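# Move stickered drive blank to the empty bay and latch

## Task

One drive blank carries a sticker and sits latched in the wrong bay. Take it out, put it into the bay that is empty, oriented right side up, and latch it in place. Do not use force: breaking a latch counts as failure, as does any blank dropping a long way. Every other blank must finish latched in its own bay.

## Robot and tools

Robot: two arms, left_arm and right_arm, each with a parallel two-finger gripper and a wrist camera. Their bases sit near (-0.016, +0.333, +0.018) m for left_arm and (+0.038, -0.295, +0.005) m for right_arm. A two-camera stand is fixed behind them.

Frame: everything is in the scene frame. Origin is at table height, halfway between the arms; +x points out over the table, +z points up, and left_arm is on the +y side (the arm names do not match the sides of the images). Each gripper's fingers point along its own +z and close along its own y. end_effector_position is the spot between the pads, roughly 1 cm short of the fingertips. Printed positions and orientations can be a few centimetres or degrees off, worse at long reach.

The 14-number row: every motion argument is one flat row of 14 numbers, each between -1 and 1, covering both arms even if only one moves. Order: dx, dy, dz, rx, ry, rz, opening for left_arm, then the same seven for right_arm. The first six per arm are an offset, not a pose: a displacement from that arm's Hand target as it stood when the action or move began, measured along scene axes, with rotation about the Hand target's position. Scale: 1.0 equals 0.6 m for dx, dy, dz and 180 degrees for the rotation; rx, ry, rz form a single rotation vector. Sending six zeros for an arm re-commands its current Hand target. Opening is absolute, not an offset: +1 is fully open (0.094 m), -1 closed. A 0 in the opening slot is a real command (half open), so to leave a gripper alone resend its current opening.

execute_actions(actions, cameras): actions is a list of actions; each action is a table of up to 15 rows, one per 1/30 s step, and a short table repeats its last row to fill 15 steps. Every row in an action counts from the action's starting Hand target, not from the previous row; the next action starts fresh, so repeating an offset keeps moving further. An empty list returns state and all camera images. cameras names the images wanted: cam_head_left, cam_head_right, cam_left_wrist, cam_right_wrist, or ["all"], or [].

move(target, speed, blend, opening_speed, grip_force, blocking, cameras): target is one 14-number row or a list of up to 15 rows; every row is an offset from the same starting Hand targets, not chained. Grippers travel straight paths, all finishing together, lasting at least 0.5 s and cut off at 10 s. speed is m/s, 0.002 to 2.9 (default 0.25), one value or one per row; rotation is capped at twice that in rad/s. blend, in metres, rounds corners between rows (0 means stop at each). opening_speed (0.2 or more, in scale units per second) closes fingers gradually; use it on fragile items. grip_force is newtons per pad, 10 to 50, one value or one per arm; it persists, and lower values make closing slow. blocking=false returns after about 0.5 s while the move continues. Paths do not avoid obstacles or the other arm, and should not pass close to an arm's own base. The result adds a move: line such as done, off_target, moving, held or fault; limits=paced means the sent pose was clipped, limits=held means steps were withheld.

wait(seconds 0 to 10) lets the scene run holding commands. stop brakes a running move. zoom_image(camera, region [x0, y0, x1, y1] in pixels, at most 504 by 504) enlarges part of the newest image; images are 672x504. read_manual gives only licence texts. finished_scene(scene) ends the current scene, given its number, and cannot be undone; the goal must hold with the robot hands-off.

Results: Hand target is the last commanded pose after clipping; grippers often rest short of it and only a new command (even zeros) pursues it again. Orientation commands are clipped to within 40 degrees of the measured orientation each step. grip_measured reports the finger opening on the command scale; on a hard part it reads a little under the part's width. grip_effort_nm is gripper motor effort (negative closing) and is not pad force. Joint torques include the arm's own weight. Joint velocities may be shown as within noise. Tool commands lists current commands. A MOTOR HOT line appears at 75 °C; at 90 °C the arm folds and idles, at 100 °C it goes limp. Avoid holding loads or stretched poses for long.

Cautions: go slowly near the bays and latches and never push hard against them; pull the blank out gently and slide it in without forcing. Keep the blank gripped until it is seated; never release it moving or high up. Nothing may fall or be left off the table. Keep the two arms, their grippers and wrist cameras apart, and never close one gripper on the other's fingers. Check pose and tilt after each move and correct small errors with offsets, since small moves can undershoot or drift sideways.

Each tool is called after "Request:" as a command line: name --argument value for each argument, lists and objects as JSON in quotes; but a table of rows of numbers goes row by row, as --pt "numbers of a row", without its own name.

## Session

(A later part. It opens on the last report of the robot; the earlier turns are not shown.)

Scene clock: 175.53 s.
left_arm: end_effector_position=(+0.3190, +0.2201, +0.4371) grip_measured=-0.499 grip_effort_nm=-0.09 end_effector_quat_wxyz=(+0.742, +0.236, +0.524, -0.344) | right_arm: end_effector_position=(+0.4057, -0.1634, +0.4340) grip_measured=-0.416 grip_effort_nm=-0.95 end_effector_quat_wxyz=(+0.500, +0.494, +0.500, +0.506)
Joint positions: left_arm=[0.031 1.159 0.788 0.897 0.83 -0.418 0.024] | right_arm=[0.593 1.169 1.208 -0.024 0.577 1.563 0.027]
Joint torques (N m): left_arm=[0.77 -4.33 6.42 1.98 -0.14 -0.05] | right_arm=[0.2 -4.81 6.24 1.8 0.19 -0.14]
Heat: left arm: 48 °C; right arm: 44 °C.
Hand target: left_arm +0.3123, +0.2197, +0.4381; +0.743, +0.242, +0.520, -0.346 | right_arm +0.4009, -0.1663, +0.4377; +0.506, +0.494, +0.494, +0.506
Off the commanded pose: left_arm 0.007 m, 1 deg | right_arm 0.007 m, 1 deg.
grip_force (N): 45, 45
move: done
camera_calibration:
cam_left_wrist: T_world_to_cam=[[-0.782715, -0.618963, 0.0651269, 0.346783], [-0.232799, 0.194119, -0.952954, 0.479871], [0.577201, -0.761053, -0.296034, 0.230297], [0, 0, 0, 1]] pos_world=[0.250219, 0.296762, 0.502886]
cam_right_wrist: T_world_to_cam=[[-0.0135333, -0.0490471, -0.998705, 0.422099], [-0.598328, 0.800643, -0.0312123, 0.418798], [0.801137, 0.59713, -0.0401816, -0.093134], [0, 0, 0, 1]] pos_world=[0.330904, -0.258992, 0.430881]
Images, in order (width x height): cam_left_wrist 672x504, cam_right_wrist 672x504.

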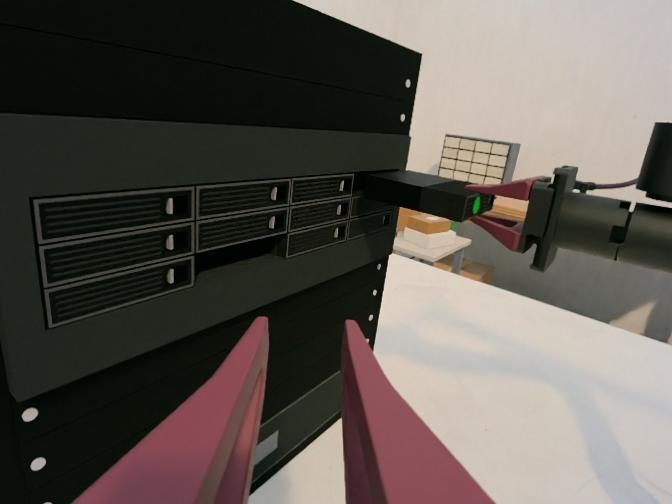

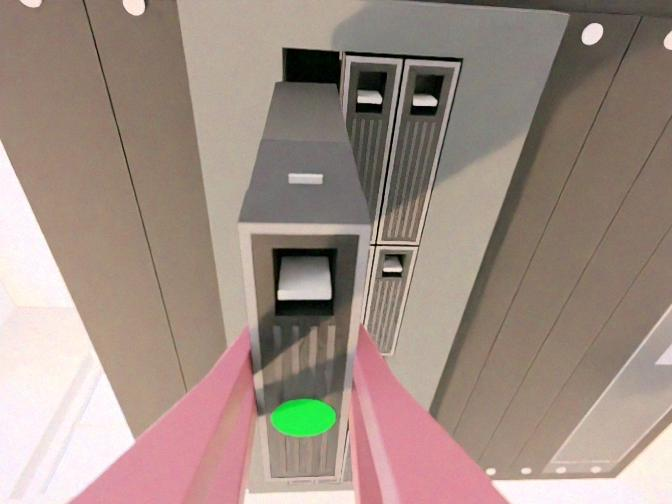

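Request:
move --pt "0 0 0 0 0 0 -0.5 -0.0765 0 0.0 0 0 0 -0.55" --pt "0 0 0 0 0 0 -0.5 -0.0765 0.365 -0.09 0 0 0 -0.55" --pt "0 0 0 0 0 0 -0.5 -0.0265 0.365 -0.09 0 0 0 -0.55" --cameras '["all"]' --speed 0.1 --blend '[0.01,0.01,0]'

Scene clock: 183.73 s.
left_arm: end_effector_position=(+0.3190, +0.2201, +0.4371) grip_measured=-0.499 grip_effort_nm=-0.09 end_effector_quat_wxyz=(+0.742, +0.236, +0.524, -0.344) | right_arm: end_effector_position=(+0.3835, +0.0491, +0.3702) grip_measured=-0.416 grip_effort_nm=-0.95 end_effector_quat_wxyz=(+0.512, +0.492, +0.506, +0.490)
Joint positions: left_arm=[0.031 1.159 0.788 0.897 0.83 -0.418 0.024] | right_arm=[1.114 1.722 1.441 0.287 1.118 1.529 0.027]
Joint torques (N m): left_arm=[0.84 -4.38 6.46 1.98 -0.15 -0.02] | right_arm=[-0.43 -7.54 9.57 1.68 -0.15 -0.15]
Heat: left arm: 47 °C; right arm: 44 °C.
Hand target: left_arm +0.3123, +0.2197, +0.4381; +0.743, +0.242, +0.520, -0.346 | right_arm +0.3851, +0.0526, +0.3836; +0.506, +0.494, +0.494, +0.506
Off the commanded pose: left_arm 0.007 m, 1 deg | right_arm 0.014 m, 2 deg.
grip_force (N): 45, 45
move: off_target (right_arm)
camera_calibration:
cam_left_wrist: T_world_to_cam=[[-0.782715, -0.618963, 0.0651269, 0.346783], [-0.232799, 0.194119, -0.952954, 0.479871], [0.577201, -0.761053, -0.296034, 0.230297], [0, 0, 0, 1]] pos_world=[0.250219, 0.296762, 0.502886]
cam_right_wrist: T_world_to_cam=[[-0.02418, -0.084944, -0.996092, 0.3733], [-0.58255, 0.810931, -0.0550126, 0.235653], [0.812435, 0.578943, -0.0690925, -0.197492], [0, 0, 0, 1]] pos_world=[0.306756, -0.0450525, 0.37116]

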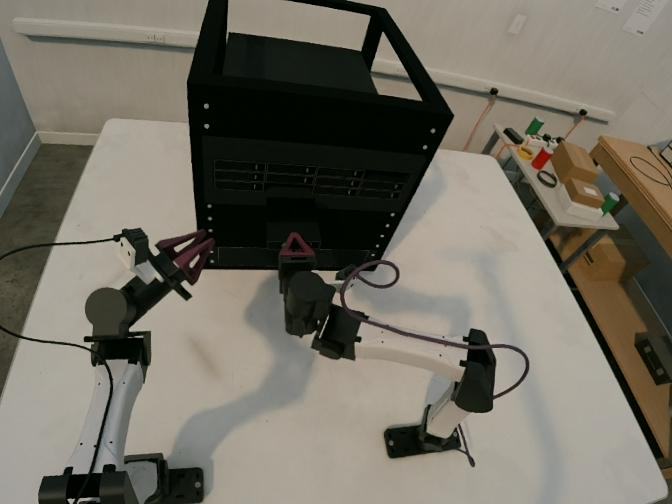

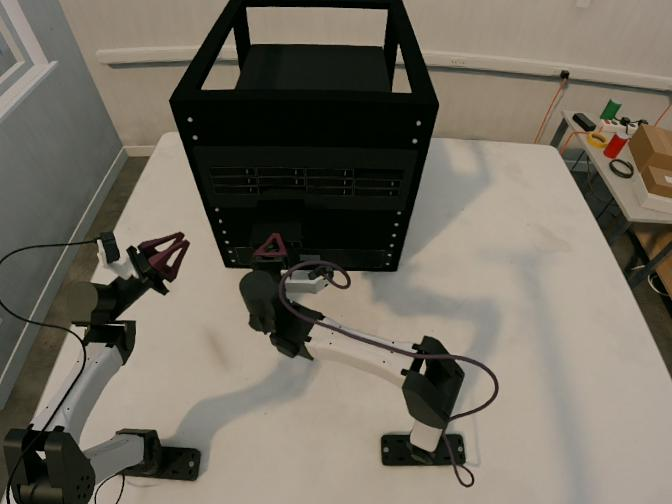

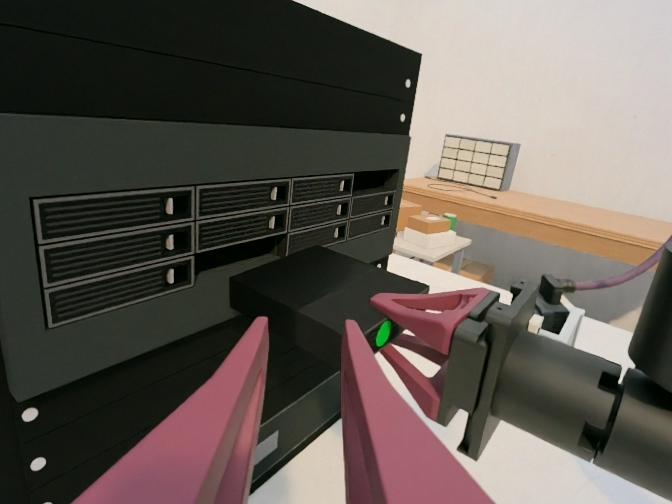

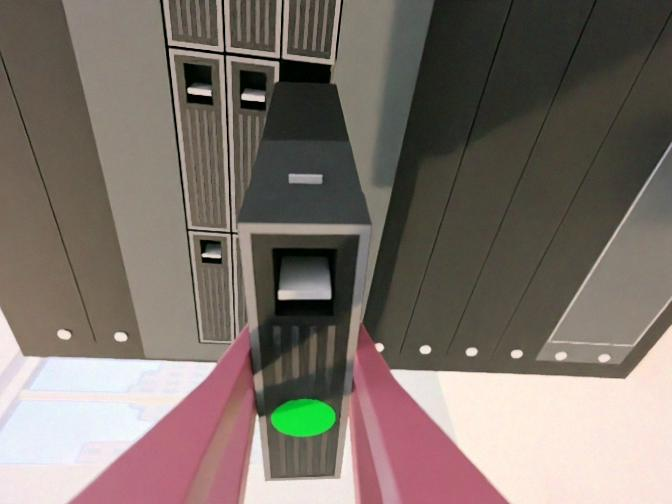

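Request:
move --target '[0,0,0,0,0,0,-0.5,0.01,0.009,0.0125,0.014,0,0,-0.55]' --cameras '["cam_left_wrist","cam_right_wrist"]' --speed 0.05

Request:
zoom_image --camera "cam_right_wrist" --region '[200, 20, 380, 140]'

Request:
zoom_image --camera "cam_left_wrist" --region '[180, 170, 440, 340]'

Scene clock: 187.03 s.
left_arm: end_effector_position=(+0.3190, +0.2201, +0.4371) grip_measured=-0.499 grip_effort_nm=-0.09 end_effector_quat_wxyz=(+0.742, +0.236, +0.524, -0.344) | right_arm: end_effector_position=(+0.3871, +0.0576, +0.3811) grip_measured=-0.416 grip_effort_nm=-0.95 end_effector_quat_wxyz=(+0.501, +0.500, +0.493, +0.506)
Joint positions: left_arm=[0.031 1.159 0.788 0.897 0.83 -0.418 0.024] | right_arm=[1.114 1.753 1.507 0.276 1.111 1.556 0.027]
Joint torques (N m): left_arm=[0.81 -4.37 6.43 1.98 -0.14 -0.04] | right_arm=[-1.29 -7.88 9.69 1.48 -0.14 0.07]
Heat: left arm: 47 °C; right arm: 45 °C.
Hand target: left_arm +0.3123, +0.2197, +0.4381; +0.743, +0.242, +0.520, -0.346 | right_arm +0.3911, +0.0580, +0.3912; +0.495, +0.505, +0.483, +0.517
Off the commanded pose: left_arm 0.007 m, 1 deg | right_arm 0.011 m, 2 deg.
grip_force (N): 45, 45
move: off_target (right_arm)
camera_calibration:
cam_left_wrist: T_world_to_cam=[[-0.782715, -0.618963, 0.0651269, 0.346783], [-0.232799, 0.194119, -0.952954, 0.479871], [0.577201, -0.761053, -0.296034, 0.230297], [0, 0, 0, 1]] pos_world=[0.250219, 0.296762, 0.502886]
cam_right_wrist: T_world_to_cam=[[-0.0130873, -0.0373056, -0.999218, 0.379207], [-0.587889, 0.808629, -0.0224901, 0.221348], [0.808836, 0.587135, -0.0325143, -0.217648], [0, 0, 0, 1]] pos_world=[0.311133, -0.0370535, 0.376812]
Images, in order (width x height): cam_left_wrist 672x504, cam_right_wrist 672x504.

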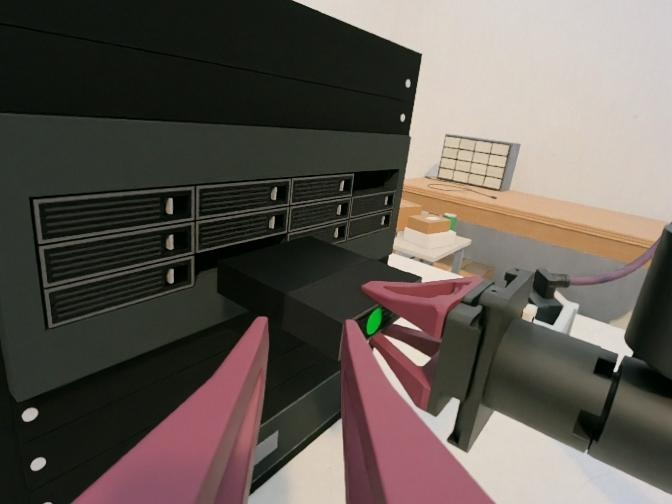

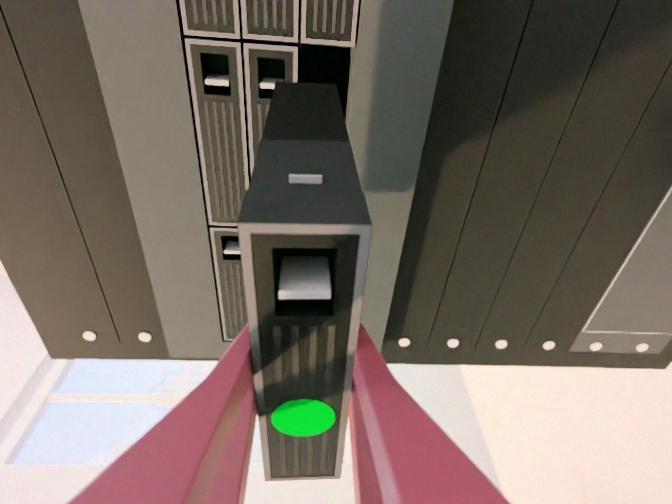

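Scaled by 2.800 from the camera's 672x504 image, which has a finer 960x720 frame.

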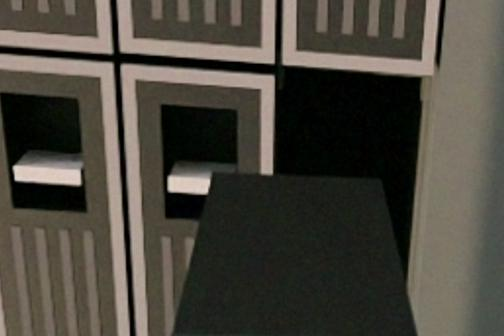

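Scaled by 1.938 from the camera's 672x504 image, which has a finer 960x720 frame.

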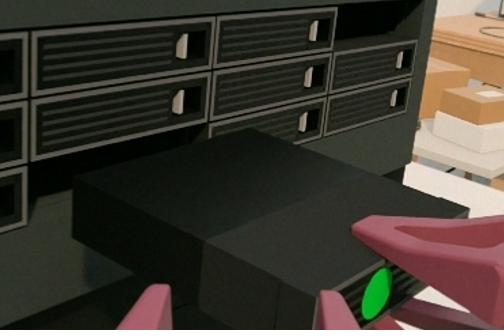

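Request:
move --target '[0,0,0,0,0,0,-0.5,0.06,-0.005,-0.008,0,-0.006,0,-0.55]' --cameras '["cam_left_wrist","cam_right_wrist"]' --speed 0.05

Request:
zoom_image --camera "cam_right_wrist" --region '[200, 20, 380, 140]'

Request:
zoom_image --camera "cam_left_wrist" --region '[180, 170, 440, 340]'

Scene clock: 190.10 s.
left_arm: end_effector_position=(+0.3190, +0.2201, +0.4371) grip_measured=-0.499 grip_effort_nm=-0.08 end_effector_quat_wxyz=(+0.742, +0.236, +0.524, -0.344) | right_arm: end_effector_position=(+0.4223, +0.0546, +0.3721) grip_measured=-0.416 grip_effort_nm=-0.95 end_effector_quat_wxyz=(+0.501, +0.499, +0.493, +0.507)
Joint positions: left_arm=[0.031 1.159 0.788 0.897 0.83 -0.418 0.024] | right_arm=[1.033 1.808 1.536 0.303 1.029 1.555 0.027]
Joint torques (N m): left_arm=[0.84 -4.31 6.45 1.97 -0.14 -0.04] | right_arm=[-1.42 -8.29 9.8 1.82 -0.13 -0.14]
Heat: left arm: 46 °C; right arm: 45 °C.
Hand target: left_arm +0.3123, +0.2197, +0.4381; +0.743, +0.242, +0.520, -0.346 | right_arm +0.4271, +0.0549, +0.3865; +0.499, +0.500, +0.478, +0.522
Off the commanded pose: left_arm 0.007 m, 1 deg | right_arm 0.015 m, 2 deg.
grip_force (N): 45, 45
move: off_target (right_arm)
camera_calibration:
cam_left_wrist: T_world_to_cam=[[-0.782715, -0.618963, 0.0651269, 0.346783], [-0.232799, 0.194119, -0.952954, 0.479871], [0.577201, -0.761053, -0.296034, 0.230297], [0, 0, 0, 1]] pos_world=[0.250219, 0.296762, 0.502886]
cam_right_wrist: T_world_to_cam=[[-0.0101234, -0.0387661, -0.999197, 0.369376], [-0.588718, 0.80794, -0.0253812, 0.245719], [0.808275, 0.587988, -0.0310014, -0.245003], [0, 0, 0, 1]] pos_world=[0.346428, -0.0401479, 0.367721]
Images, in order (width x height): cam_left_wrist 672x504, cam_right_wrist 672x504.

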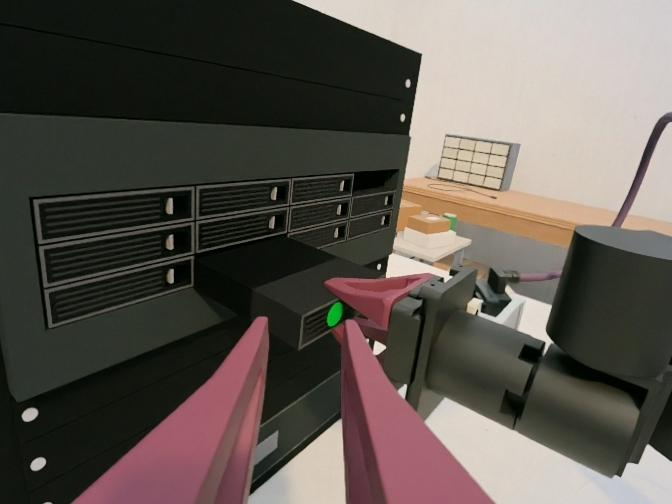

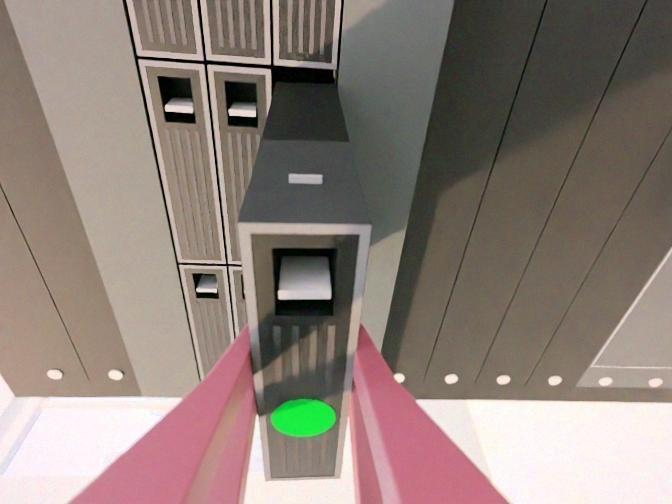

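Scaled by 2.800 from the camera's 672x504 image, which has a finer 960x720 frame.

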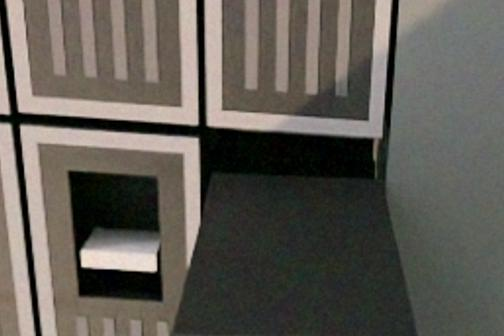

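Scaled by 1.938 from the camera's 672x504 image, which has a finer 960x720 frame.

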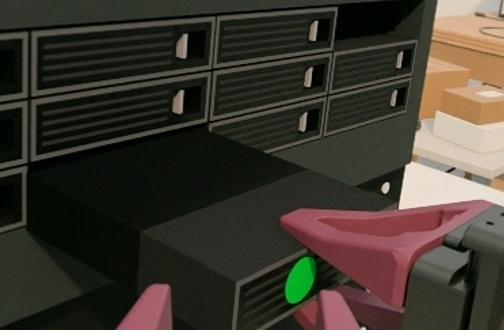

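Request:
move --target '[0,0,0,0,0,0,-0.5,0.02,0.002,0.0035,0,0,0,-0.55]' --cameras '["cam_left_wrist","cam_right_wrist"]' --speed 0.04

Request:
zoom_image --camera "cam_right_wrist" --region '[240, 30, 370, 120]'

Request:
zoom_image --camera "cam_left_wrist" --region '[180, 200, 330, 320]'

Scene clock: 194.77 s.
left_arm: end_effector_position=(+0.3190, +0.2201, +0.4371) grip_measured=-0.499 grip_effort_nm=-0.09 end_effector_quat_wxyz=(+0.742, +0.236, +0.524, -0.344) | right_arm: end_effector_position=(+0.4246, +0.0566, +0.3747) grip_measured=-0.416 grip_effort_nm=-0.96 end_effector_quat_wxyz=(+0.503, +0.497, +0.496, +0.503)
Joint positions: left_arm=[0.031 1.159 0.788 0.897 0.83 -0.418 0.024] | right_arm=[1.031 1.82 1.566 0.278 1.028 1.55 0.027]
Joint torques (N m): left_arm=[0.77 -4.34 6.45 1.98 -0.14 -0.03] | right_arm=[-3.21 -7.08 10.65 1.89 -0.41 -0.1]
Heat: left arm: 46 °C; right arm: 46 °C.
Hand target: left_arm +0.3123, +0.2197, +0.4381; +0.743, +0.242, +0.520, -0.346 | right_arm +0.4390, +0.0563, +0.3884; +0.499, +0.500, +0.478, +0.522
Off the commanded pose: left_arm 0.007 m, 1 deg | right_arm 0.020 m, 3 deg.
grip_force (N): 45, 45
move: off_target (right_arm)
camera_calibration:
cam_left_wrist: T_world_to_cam=[[-0.782715, -0.618963, 0.0651269, 0.346783], [-0.232799, 0.194119, -0.952954, 0.479871], [0.577201, -0.761053, -0.296034, 0.230297], [0, 0, 0, 1]] pos_world=[0.250219, 0.296762, 0.502886]
cam_right_wrist: T_world_to_cam=[[-0.0138534, -0.0491337, -0.998696, 0.374156], [-0.587799, 0.808389, -0.0316173, 0.247375], [0.808889, 0.586594, -0.0400796, -0.24471], [0, 0, 0, 1]] pos_world=[0.348534, -0.0380459, 0.371682]
Images, in order (width x height): cam_left_wrist 672x504, cam_right_wrist 672x504.

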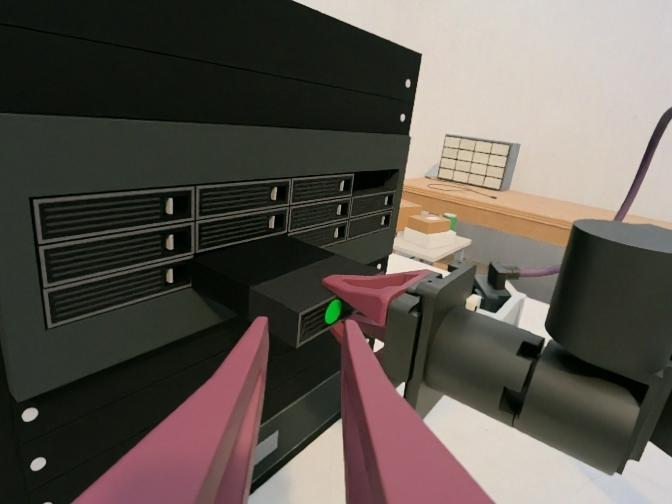

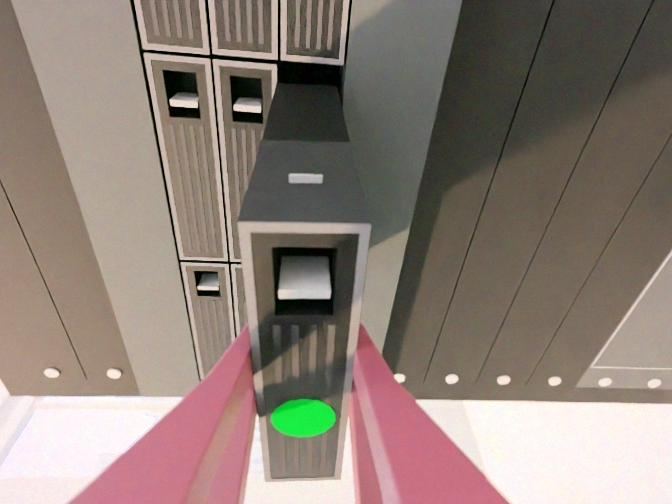

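Scaled by 3.877 from the camera's 672x504 image, which has a finer 960x720 frame.

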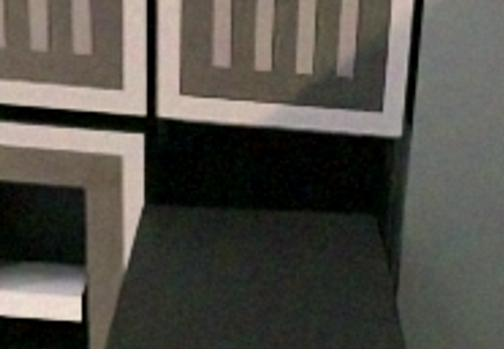

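Scaled by 3.360 from the camera's 672x504 image, which has a finer 960x720 frame.

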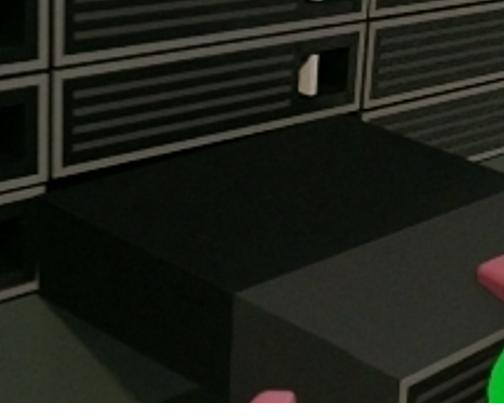

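Request:
move --pt "0 0 0 0 0 0 -0.5 -0.06 -0.002 -0.025 0 0 0 -0.55" --pt "0 0 0 0 0 0 -0.5 -0.03 -0.0015 -0.0025 0 0 0 -0.55" --cameras '[]' --speed 0.05

Scene clock: 199.30 s.
left_arm: end_effector_position=(+0.3190, +0.2201, +0.4371) grip_measured=-0.499 grip_effort_nm=-0.08 end_effector_quat_wxyz=(+0.742, +0.236, +0.524, -0.344) | right_arm: end_effector_position=(+0.4197, +0.0557, +0.3725) grip_measured=-0.416 grip_effort_nm=-0.96 end_effector_quat_wxyz=(+0.502, +0.500, +0.487, +0.511)
Joint positions: left_arm=[0.031 1.159 0.788 0.897 0.83 -0.418 0.024] | right_arm=[1.041 1.81 1.528 0.333 1.042 1.55 0.027]
Joint torques (N m): left_arm=[0.81 -4.37 6.48 1.98 -0.14 -0.05] | right_arm=[-0.83 -9.36 9.57 1.52 -0.16 -0.17]
Heat: left arm: 46 °C; right arm: 47 °C.
Hand target: left_arm +0.3123, +0.2197, +0.4381; +0.743, +0.242, +0.520, -0.346 | right_arm +0.4211, +0.0552, +0.3870; +0.499, +0.500, +0.478, +0.522
Off the commanded pose: left_arm 0.007 m, 1 deg | right_arm 0.015 m, 2 deg.
grip_force (N): 45, 45
move: off_target (right_arm)
No camera images: "cameras" was empty.

Request:
move --target '[0,0,0,0,0,0,-0.5,0.003,0.0,0.0,-0.009,0,0,-0.55]' --cameras '["cam_left_wrist","cam_right_wrist"]' --speed 0.05

Request:
zoom_image --camera "cam_right_wrist" --region '[240, 30, 370, 120]'

Request:
zoom_image --camera "cam_left_wrist" --region '[180, 200, 330, 320]'

Scene clock: 201.33 s.
left_arm: end_effector_position=(+0.3190, +0.2201, +0.4371) grip_measured=-0.499 grip_effort_nm=-0.09 end_effector_quat_wxyz=(+0.742, +0.236, +0.524, -0.344) | right_arm: end_effector_position=(+0.4197, +0.0566, +0.3722) grip_measured=-0.416 grip_effort_nm=-0.95 end_effector_quat_wxyz=(+0.507, +0.493, +0.495, +0.505)
Joint positions: left_arm=[0.031 1.159 0.788 0.897 0.83 -0.418 0.024] | right_arm=[1.041 1.81 1.528 0.331 1.037 1.525 0.027]
Joint torques (N m): left_arm=[0.8 -4.37 6.43 1.98 -0.14 -0.04] | right_arm=[-1.26 -9.11 9.7 1.54 -0.15 -0.15]
Heat: left arm: 45 °C; right arm: 46 °C.
Hand target: left_arm +0.3123, +0.2197, +0.4381; +0.743, +0.242, +0.520, -0.346 | right_arm +0.4229, +0.0552, +0.3870; +0.506, +0.493, +0.485, +0.515
Off the commanded pose: left_arm 0.007 m, 1 deg | right_arm 0.015 m, 2 deg.
grip_force (N): 45, 45
move: off_target (right_arm)
camera_calibration:
cam_left_wrist: T_world_to_cam=[[-0.782715, -0.618963, 0.0651269, 0.346783], [-0.232799, 0.194119, -0.952954, 0.479871], [0.577201, -0.761053, -0.296034, 0.230297], [0, 0, 0, 1]] pos_world=[0.250219, 0.296762, 0.502886]
cam_right_wrist: T_world_to_cam=[[-0.00164517, -0.0532364, -0.998581, 0.366535], [-0.588207, 0.807614, -0.0420865, 0.24855], [0.808709, 0.587303, -0.0326427, -0.243624], [0, 0, 0, 1]] pos_world=[0.343823, -0.0381386, 0.368523]
Images, in order (width x height): cam_left_wrist 672x504, cam_right_wrist 672x504.

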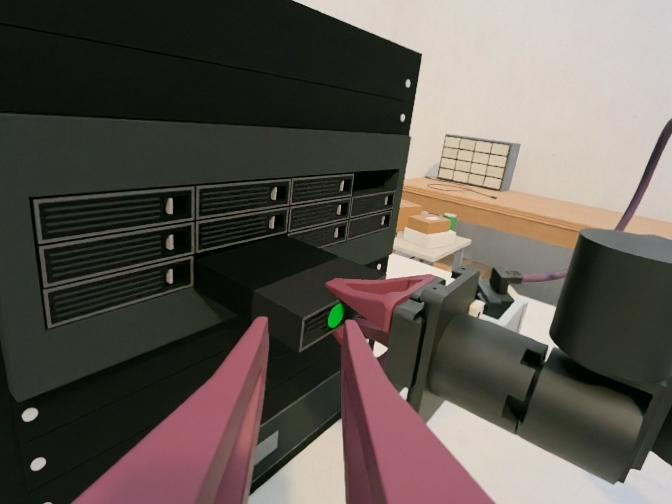

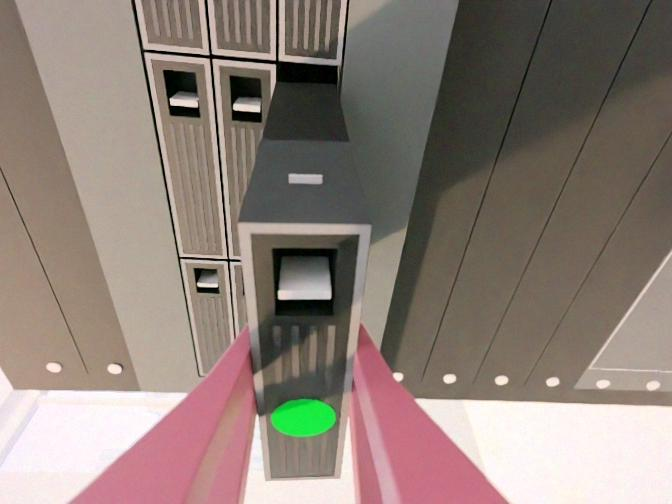

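Scaled by 3.877 from the camera's 672x504 image, which has a finer 960x720 frame.

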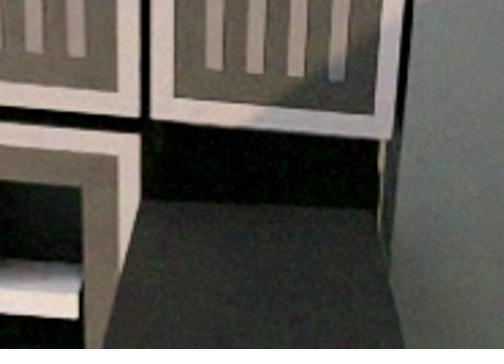

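Scaled by 3.360 from the camera's 672x504 image, which has a finer 960x720 frame.

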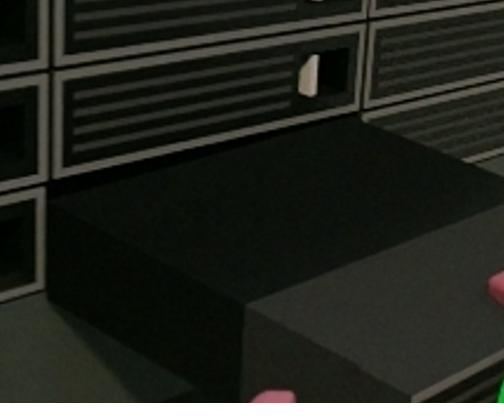

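Request:
move --target '[0,0,0,0,0,0,-0.5,-0.05,0.0,-0.033,0,0,0,-0.55]' --speed 0.08 --cameras '[]'

Scene clock: 206.37 s.
left_arm: end_effector_position=(+0.3190, +0.2201, +0.4371) grip_measured=-0.499 grip_effort_nm=-0.09 end_effector_quat_wxyz=(+0.742, +0.236, +0.524, -0.344) | right_arm: end_effector_position=(+0.3981, +0.0644, +0.3501) grip_measured=-0.416 grip_effort_nm=-0.95 end_effector_quat_wxyz=(+0.506, +0.486, +0.505, +0.503)
Joint positions: left_arm=[0.031 1.159 0.788 0.897 0.83 -0.418 0.024] | right_arm=[1.094 1.793 1.428 0.401 1.074 1.517 0.027]
Joint torques (N m): left_arm=[0.84 -4.36 6.45 1.98 -0.15 -0.04] | right_arm=[-0.2 -11.99 6.17 1.79 0.19 -0.18]
Heat: left arm: 45 °C; right arm: 46 °C.
Hand target: left_arm +0.3123, +0.2197, +0.4381; +0.743, +0.242, +0.520, -0.346 | right_arm +0.3929, +0.0553, +0.3671; +0.506, +0.493, +0.485, +0.515
Off the commanded pose: left_arm 0.007 m, 1 deg | right_arm 0.020 m, 3 deg.
grip_force (N): 45, 45
move: off_target (right_arm)
No camera images: "cameras" was empty.

Request:
move --target '[0,0,0,0,0,0,-0.5,0.038,-0.0018,0.031,0,0,0,-0.55]' --speed 0.06 --cameras '["cam_right_wrist","cam_left_wrist"]'

Request:
zoom_image --camera "cam_right_wrist" --region '[240, 30, 370, 120]'

Request:
zoom_image --camera "cam_left_wrist" --region '[180, 200, 330, 320]'

Scene clock: 208.17 s.
left_arm: end_effector_position=(+0.3190, +0.2201, +0.4371) grip_measured=-0.499 grip_effort_nm=-0.09 end_effector_quat_wxyz=(+0.742, +0.236, +0.524, -0.344) | right_arm: end_effector_position=(+0.4140, +0.0539, +0.3726) grip_measured=-0.416 grip_effort_nm=-0.95 end_effector_quat_wxyz=(+0.510, +0.493, +0.494, +0.504)
Joint positions: left_arm=[0.031 1.159 0.788 0.897 0.83 -0.418 0.024] | right_arm=[1.051 1.793 1.505 0.342 1.05 1.517 0.027]
Joint torques (N m): left_arm=[0.79 -4.4 6.42 1.97 -0.14 -0.05] | right_arm=[-0.88 -8.92 9.42 1.5 -0.18 -0.11]
Heat: left arm: 45 °C; right arm: 46 °C.
Hand target: left_arm +0.3123, +0.2197, +0.4381; +0.743, +0.242, +0.520, -0.346 | right_arm +0.4157, +0.0543, +0.3857; +0.506, +0.493, +0.485, +0.515
Off the commanded pose: left_arm 0.007 m, 1 deg | right_arm 0.013 m, 2 deg.
grip_force (N): 45, 45
move: off_target (right_arm)
camera_calibration:
cam_left_wrist: T_world_to_cam=[[-0.782715, -0.618963, 0.0651269, 0.346783], [-0.232799, 0.194119, -0.952954, 0.479871], [0.577201, -0.761053, -0.296034, 0.230297], [0, 0, 0, 1]] pos_world=[0.250219, 0.296762, 0.502886]
cam_right_wrist: T_world_to_cam=[[0.000559693, -0.0559088, -0.998436, 0.365993], [-0.584552, 0.810069, -0.0456886, 0.247134], [0.811356, 0.583663, -0.0322282, -0.238457], [0, 0, 0, 1]] pos_world=[0.337731, -0.0405548, 0.369027]
Images, in order (width x height): cam_left_wrist 672x504, cam_right_wrist 672x504.

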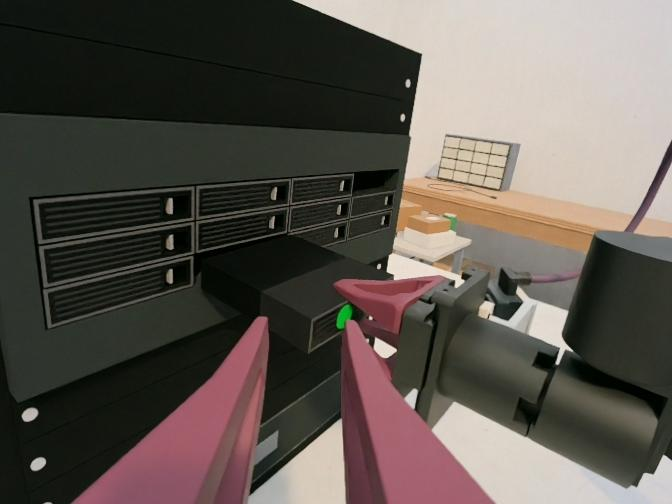

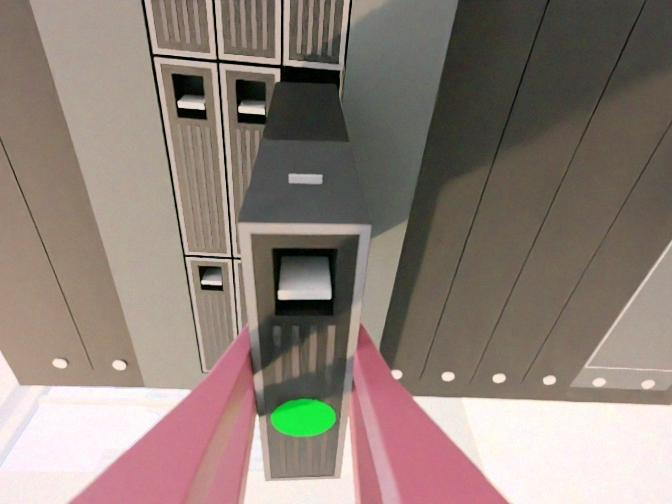

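Scaled by 3.877 from the camera's 672x504 image, which has a finer 960x720 frame.

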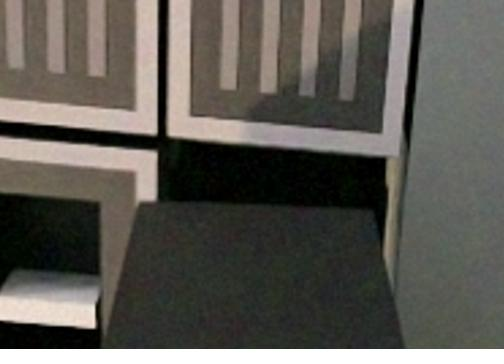

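Scaled by 3.360 from the camera's 672x504 image, which has a finer 960x720 frame.

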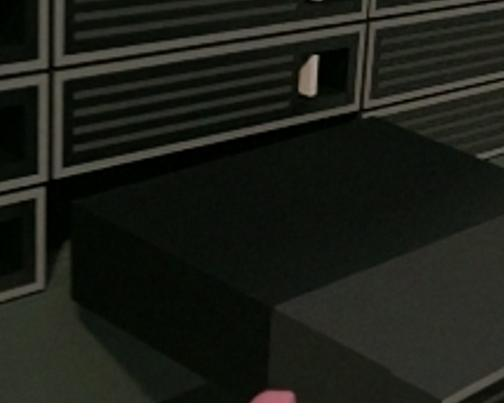

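Request:
move --pt "0 0 0 0 0 0 -0.5 -0.05 0.0 -0.045 0 0 0 -0.55" --pt "0 0 0 0 0 0 -0.5 0.009 0.004 -0.0028 0 0 0 -0.55" --speed 0.07 --cameras '["cam_right_wrist","cam_left_wrist"]'

Request:
zoom_image --camera "cam_right_wrist" --region '[240, 30, 370, 120]'

Request:
zoom_image --camera "cam_left_wrist" --region '[180, 200, 330, 320]'

Scene clock: 211.63 s.
left_arm: end_effector_position=(+0.3190, +0.2201, +0.4371) grip_measured=-0.499 grip_effort_nm=-0.09 end_effector_quat_wxyz=(+0.742, +0.236, +0.524, -0.344) | right_arm: end_effector_position=(+0.4187, +0.0551, +0.3730) grip_measured=-0.416 grip_effort_nm=-0.96 end_effector_quat_wxyz=(+0.510, +0.492, +0.493, +0.504)
Joint positions: left_arm=[0.031 1.159 0.788 0.897 0.83 -0.418 0.024] | right_arm=[1.042 1.806 1.521 0.342 1.042 1.514 0.027]
Joint torques (N m): left_arm=[0.81 -4.36 6.43 1.98 -0.15 -0.04] | right_arm=[-0.83 -8.46 9.58 1.55 -0.15 -0.08]
Heat: left arm: 45 °C; right arm: 46 °C.
Hand target: left_arm +0.3123, +0.2197, +0.4381; +0.743, +0.242, +0.520, -0.346 | right_arm +0.4212, +0.0566, +0.3839; +0.506, +0.493, +0.485, +0.515
Off the commanded pose: left_arm 0.007 m, 1 deg | right_arm 0.011 m, 2 deg.
grip_force (N): 45, 45
move: off_target (right_arm)
camera_calibration:
cam_left_wrist: T_world_to_cam=[[-0.782715, -0.618963, 0.0651269, 0.346783], [-0.232799, 0.194119, -0.952954, 0.479871], [0.577201, -0.761053, -0.296034, 0.230297], [0, 0, 0, 1]] pos_world=[0.250219, 0.296762, 0.502886]
cam_right_wrist: T_world_to_cam=[[0.00230611, -0.0561147, -0.998422, 0.365753], [-0.584388, 0.810119, -0.0468813, 0.24925], [0.811471, 0.583573, -0.0309245, -0.243403], [0, 0, 0, 1]] pos_world=[0.34233, -0.039355, 0.369334]
Images, in order (width x height): cam_left_wrist 672x504, cam_right_wrist 672x504.

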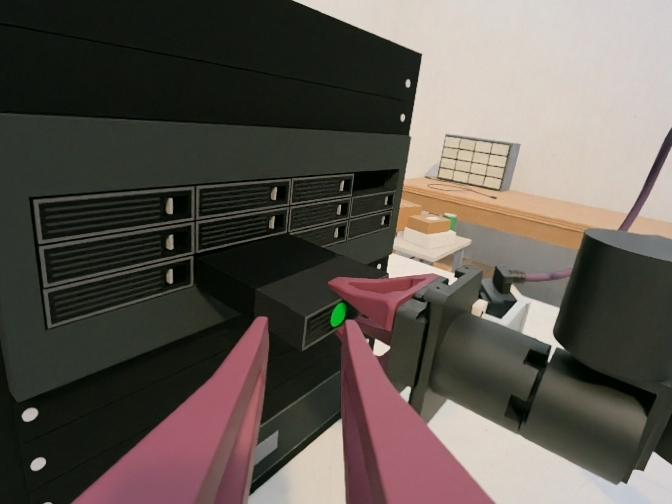

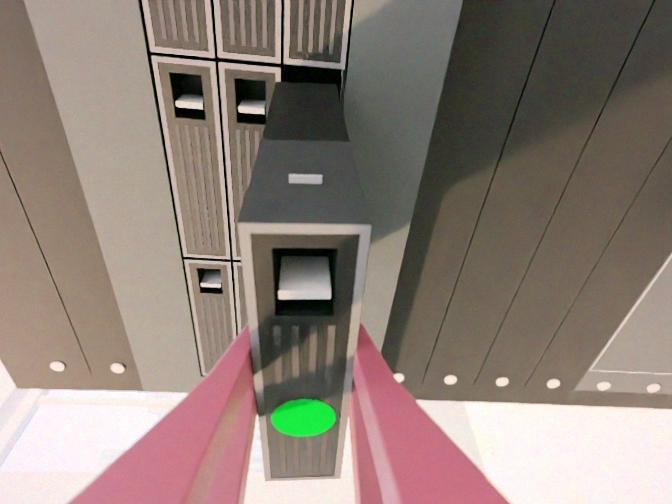

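Scaled by 3.877 from the camera's 672x504 image, which has a finer 960x720 frame.

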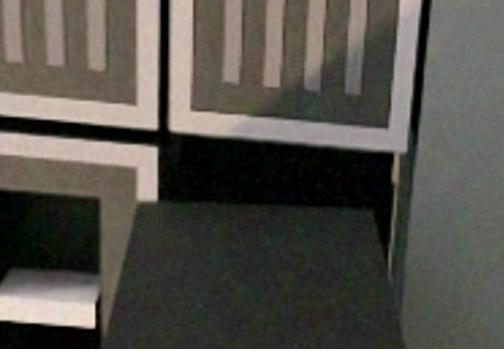

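Scaled by 3.360 from the camera's 672x504 image, which has a finer 960x720 frame.

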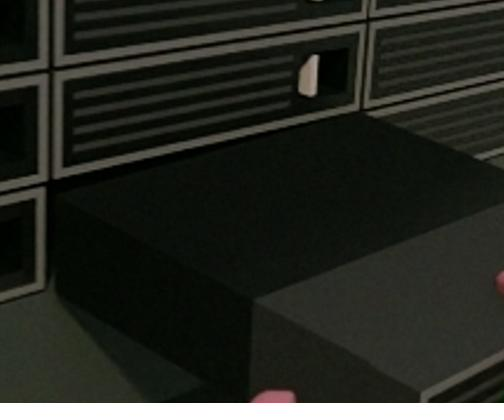

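Request:
zoom_image --camera "cam_left_wrist" --region '[180, 220, 400, 360]'

Request:
zoom_image --camera "cam_right_wrist" --region '[140, 40, 400, 260]'

Scaled by 2.291 from the camera's 672x504 image, which has a finer 960x720 frame.

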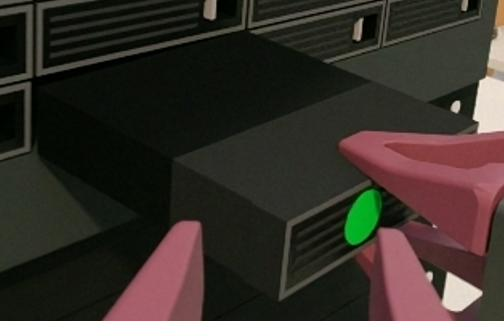

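Scaled by 1.938 from the camera's 672x504 image, which has a finer 960x720 frame.

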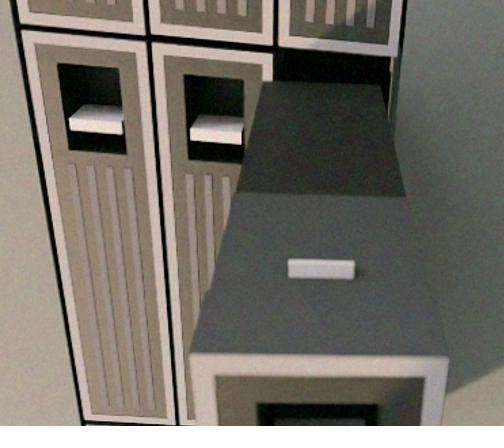

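Request:
move --pt "0 0 0 0 0 0 -0.5 -0.05 0.0 -0.045 0 0 0 -0.55" --pt "0 0 0 0 0 0 -0.5 0.000 -0.005 -0.0033 0 0 0 -0.55" --speed 0.07 --cameras '["cam_right_wrist","cam_left_wrist"]'

Request:
zoom_image --camera "cam_right_wrist" --region '[240, 30, 370, 120]'

Request:
zoom_image --camera "cam_left_wrist" --region '[180, 200, 330, 320]'

Scene clock: 221.60 s.
left_arm: end_effector_position=(+0.3190, +0.2201, +0.4371) grip_measured=-0.499 grip_effort_nm=-0.08 end_effector_quat_wxyz=(+0.742, +0.236, +0.524, -0.344) | right_arm: end_effector_position=(+0.4192, +0.0526, +0.3701) grip_measured=-0.416 grip_effort_nm=-0.95 end_effector_quat_wxyz=(+0.510, +0.492, +0.494, +0.503)
Joint positions: left_arm=[0.031 1.159 0.788 0.897 0.83 -0.418 0.024] | right_arm=[1.038 1.799 1.503 0.352 1.038 1.514 0.027]
Joint torques (N m): left_arm=[0.8 -4.36 6.45 1.97 -0.14 -0.04] | right_arm=[-0.87 -8.79 9.42 1.52 -0.16 -0.09]
Heat: left arm: 44 °C; right arm: 48 °C.
Hand target: left_arm +0.3123, +0.2197, +0.4381; +0.743, +0.242, +0.520, -0.346 | right_arm +0.4211, +0.0536, +0.3821; +0.506, +0.493, +0.485, +0.515
Off the commanded pose: left_arm 0.007 m, 1 deg | right_arm 0.012 m, 2 deg.
grip_force (N): 45, 45
move: off_target (right_arm)
camera_calibration:
cam_left_wrist: T_world_to_cam=[[-0.782715, -0.618963, 0.0651269, 0.346783], [-0.232799, 0.194119, -0.952954, 0.479871], [0.577201, -0.761053, -0.296034, 0.230297], [0, 0, 0, 1]] pos_world=[0.250219, 0.296762, 0.502886]
cam_right_wrist: T_world_to_cam=[[0.00131272, -0.0581821, -0.998305, 0.363218], [-0.584104, 0.810259, -0.0479907, 0.251762], [0.811678, 0.583177, -0.0329208, -0.241787], [0, 0, 0, 1]] pos_world=[0.342831, -0.0418552, 0.366725]
Images, in order (width x height): cam_left_wrist 672x504, cam_right_wrist 672x504.

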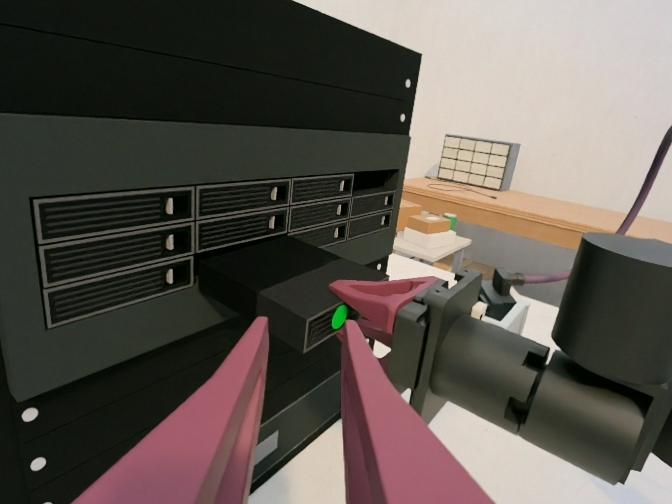

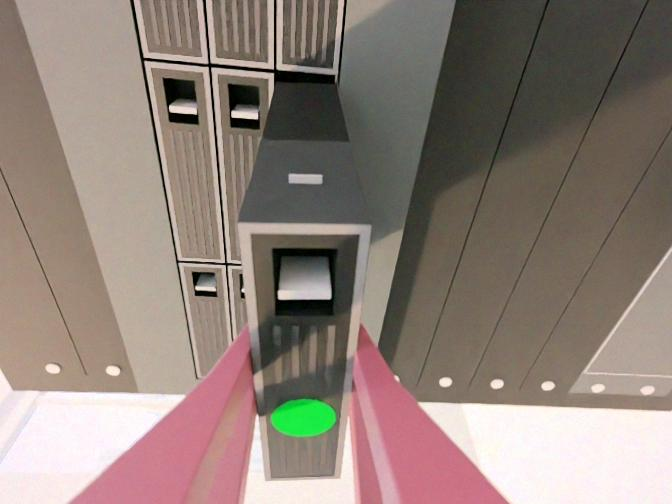

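Scaled by 3.877 from the camera's 672x504 image, which has a finer 960x720 frame.

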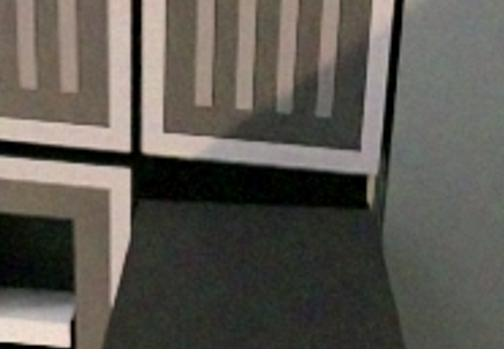

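Scaled by 3.360 from the camera's 672x504 image, which has a finer 960x720 frame.

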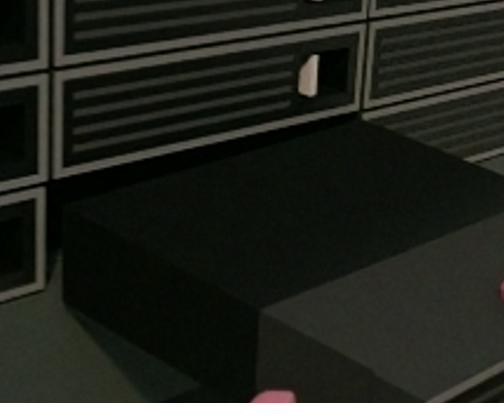

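Request:
move --pt "0 0 0 0 0 0 -0.5 -0.05 0.0 -0.045 0 0 0 -0.55" --pt "0 0 0 0 0 0 -0.5 0.000 -0.0015 0.0012 0 0 0 -0.55" --pt "0 0 0 0 0 0 -0.5 0.018 -0.0015 0.0012 0 0 0 -0.55" --speed '[0.07,0.07,0.04]' --cameras '["cam_right_wrist","cam_left_wrist"]'

Request:
zoom_image --camera "cam_right_wrist" --region '[240, 30, 370, 120]'

Request:
zoom_image --camera "cam_left_wrist" --region '[180, 200, 330, 320]'

Scene clock: 225.63 s.
left_arm: end_effector_position=(+0.3190, +0.2201, +0.4371) grip_measured=-0.499 grip_effort_nm=-0.09 end_effector_quat_wxyz=(+0.742, +0.236, +0.524, -0.344) | right_arm: end_effector_position=(+0.4249, +0.0530, +0.3728) grip_measured=-0.416 grip_effort_nm=-0.95 end_effector_quat_wxyz=(+0.510, +0.491, +0.494, +0.505)
Joint positions: left_arm=[0.031 1.159 0.788 0.897 0.83 -0.418 0.024] | right_arm=[1.026 1.809 1.524 0.341 1.022 1.514 0.027]
Joint torques (N m): left_arm=[0.84 -4.4 6.42 1.98 -0.14 -0.04] | right_arm=[-1.92 -8.06 9.91 1.51 -0.29 -0.03]
Heat: left arm: 44 °C; right arm: 48 °C.
Hand target: left_arm +0.3123, +0.2197, +0.4381; +0.743, +0.242, +0.520, -0.346 | right_arm +0.4319, +0.0527, +0.3829; +0.506, +0.493, +0.485, +0.515
Off the commanded pose: left_arm 0.007 m, 1 deg | right_arm 0.012 m, 2 deg.
grip_force (N): 45, 45
move: off_target (right_arm)
camera_calibration:
cam_left_wrist: T_world_to_cam=[[-0.782715, -0.618963, 0.0651269, 0.346783], [-0.232799, 0.194119, -0.952954, 0.479871], [0.577201, -0.761053, -0.296034, 0.230297], [0, 0, 0, 1]] pos_world=[0.250219, 0.296762, 0.502886]
cam_right_wrist: T_world_to_cam=[[0.00289793, -0.0576727, -0.998331, 0.365197], [-0.587126, 0.808048, -0.0483845, 0.256454], [0.809491, 0.586286, -0.0315194, -0.246339], [0, 0, 0, 1]] pos_world=[0.348922, -0.0417398, 0.369232]
Images, in order (width x height): cam_left_wrist 672x504, cam_right_wrist 672x504.

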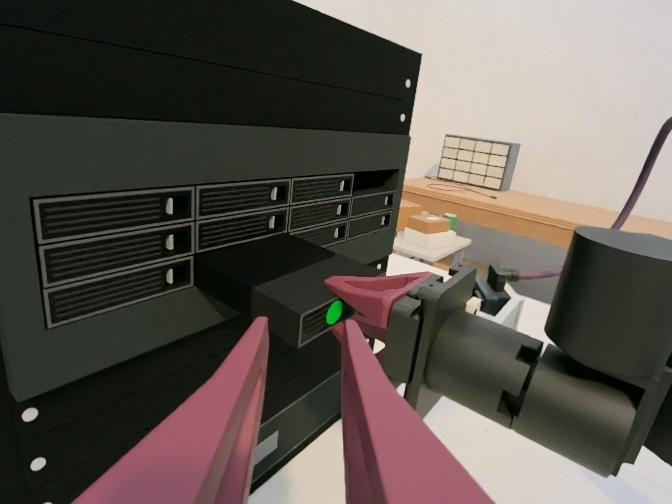

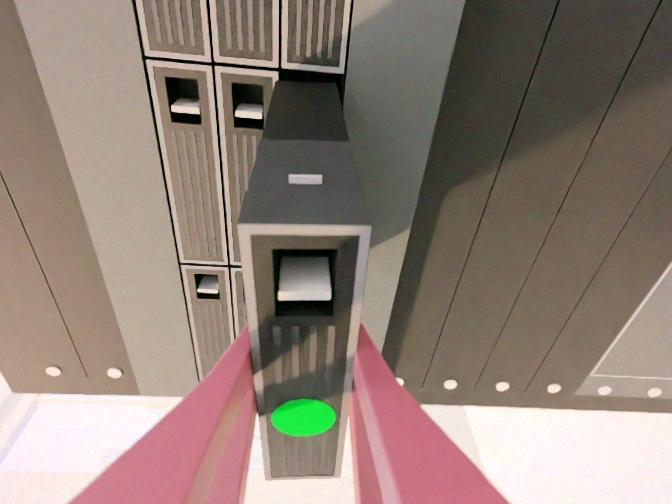

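Scaled by 3.877 from the camera's 672x504 image, which has a finer 960x720 frame.

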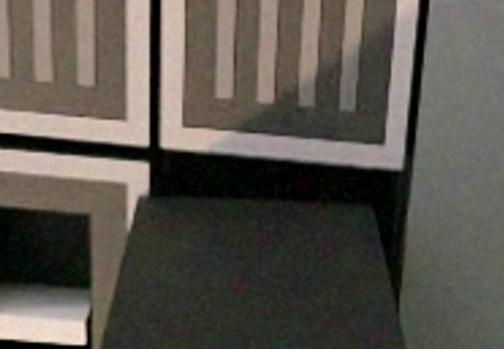

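Scaled by 3.360 from the camera's 672x504 image, which has a finer 960x720 frame.

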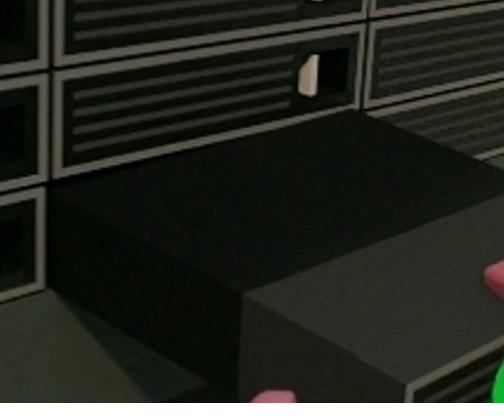

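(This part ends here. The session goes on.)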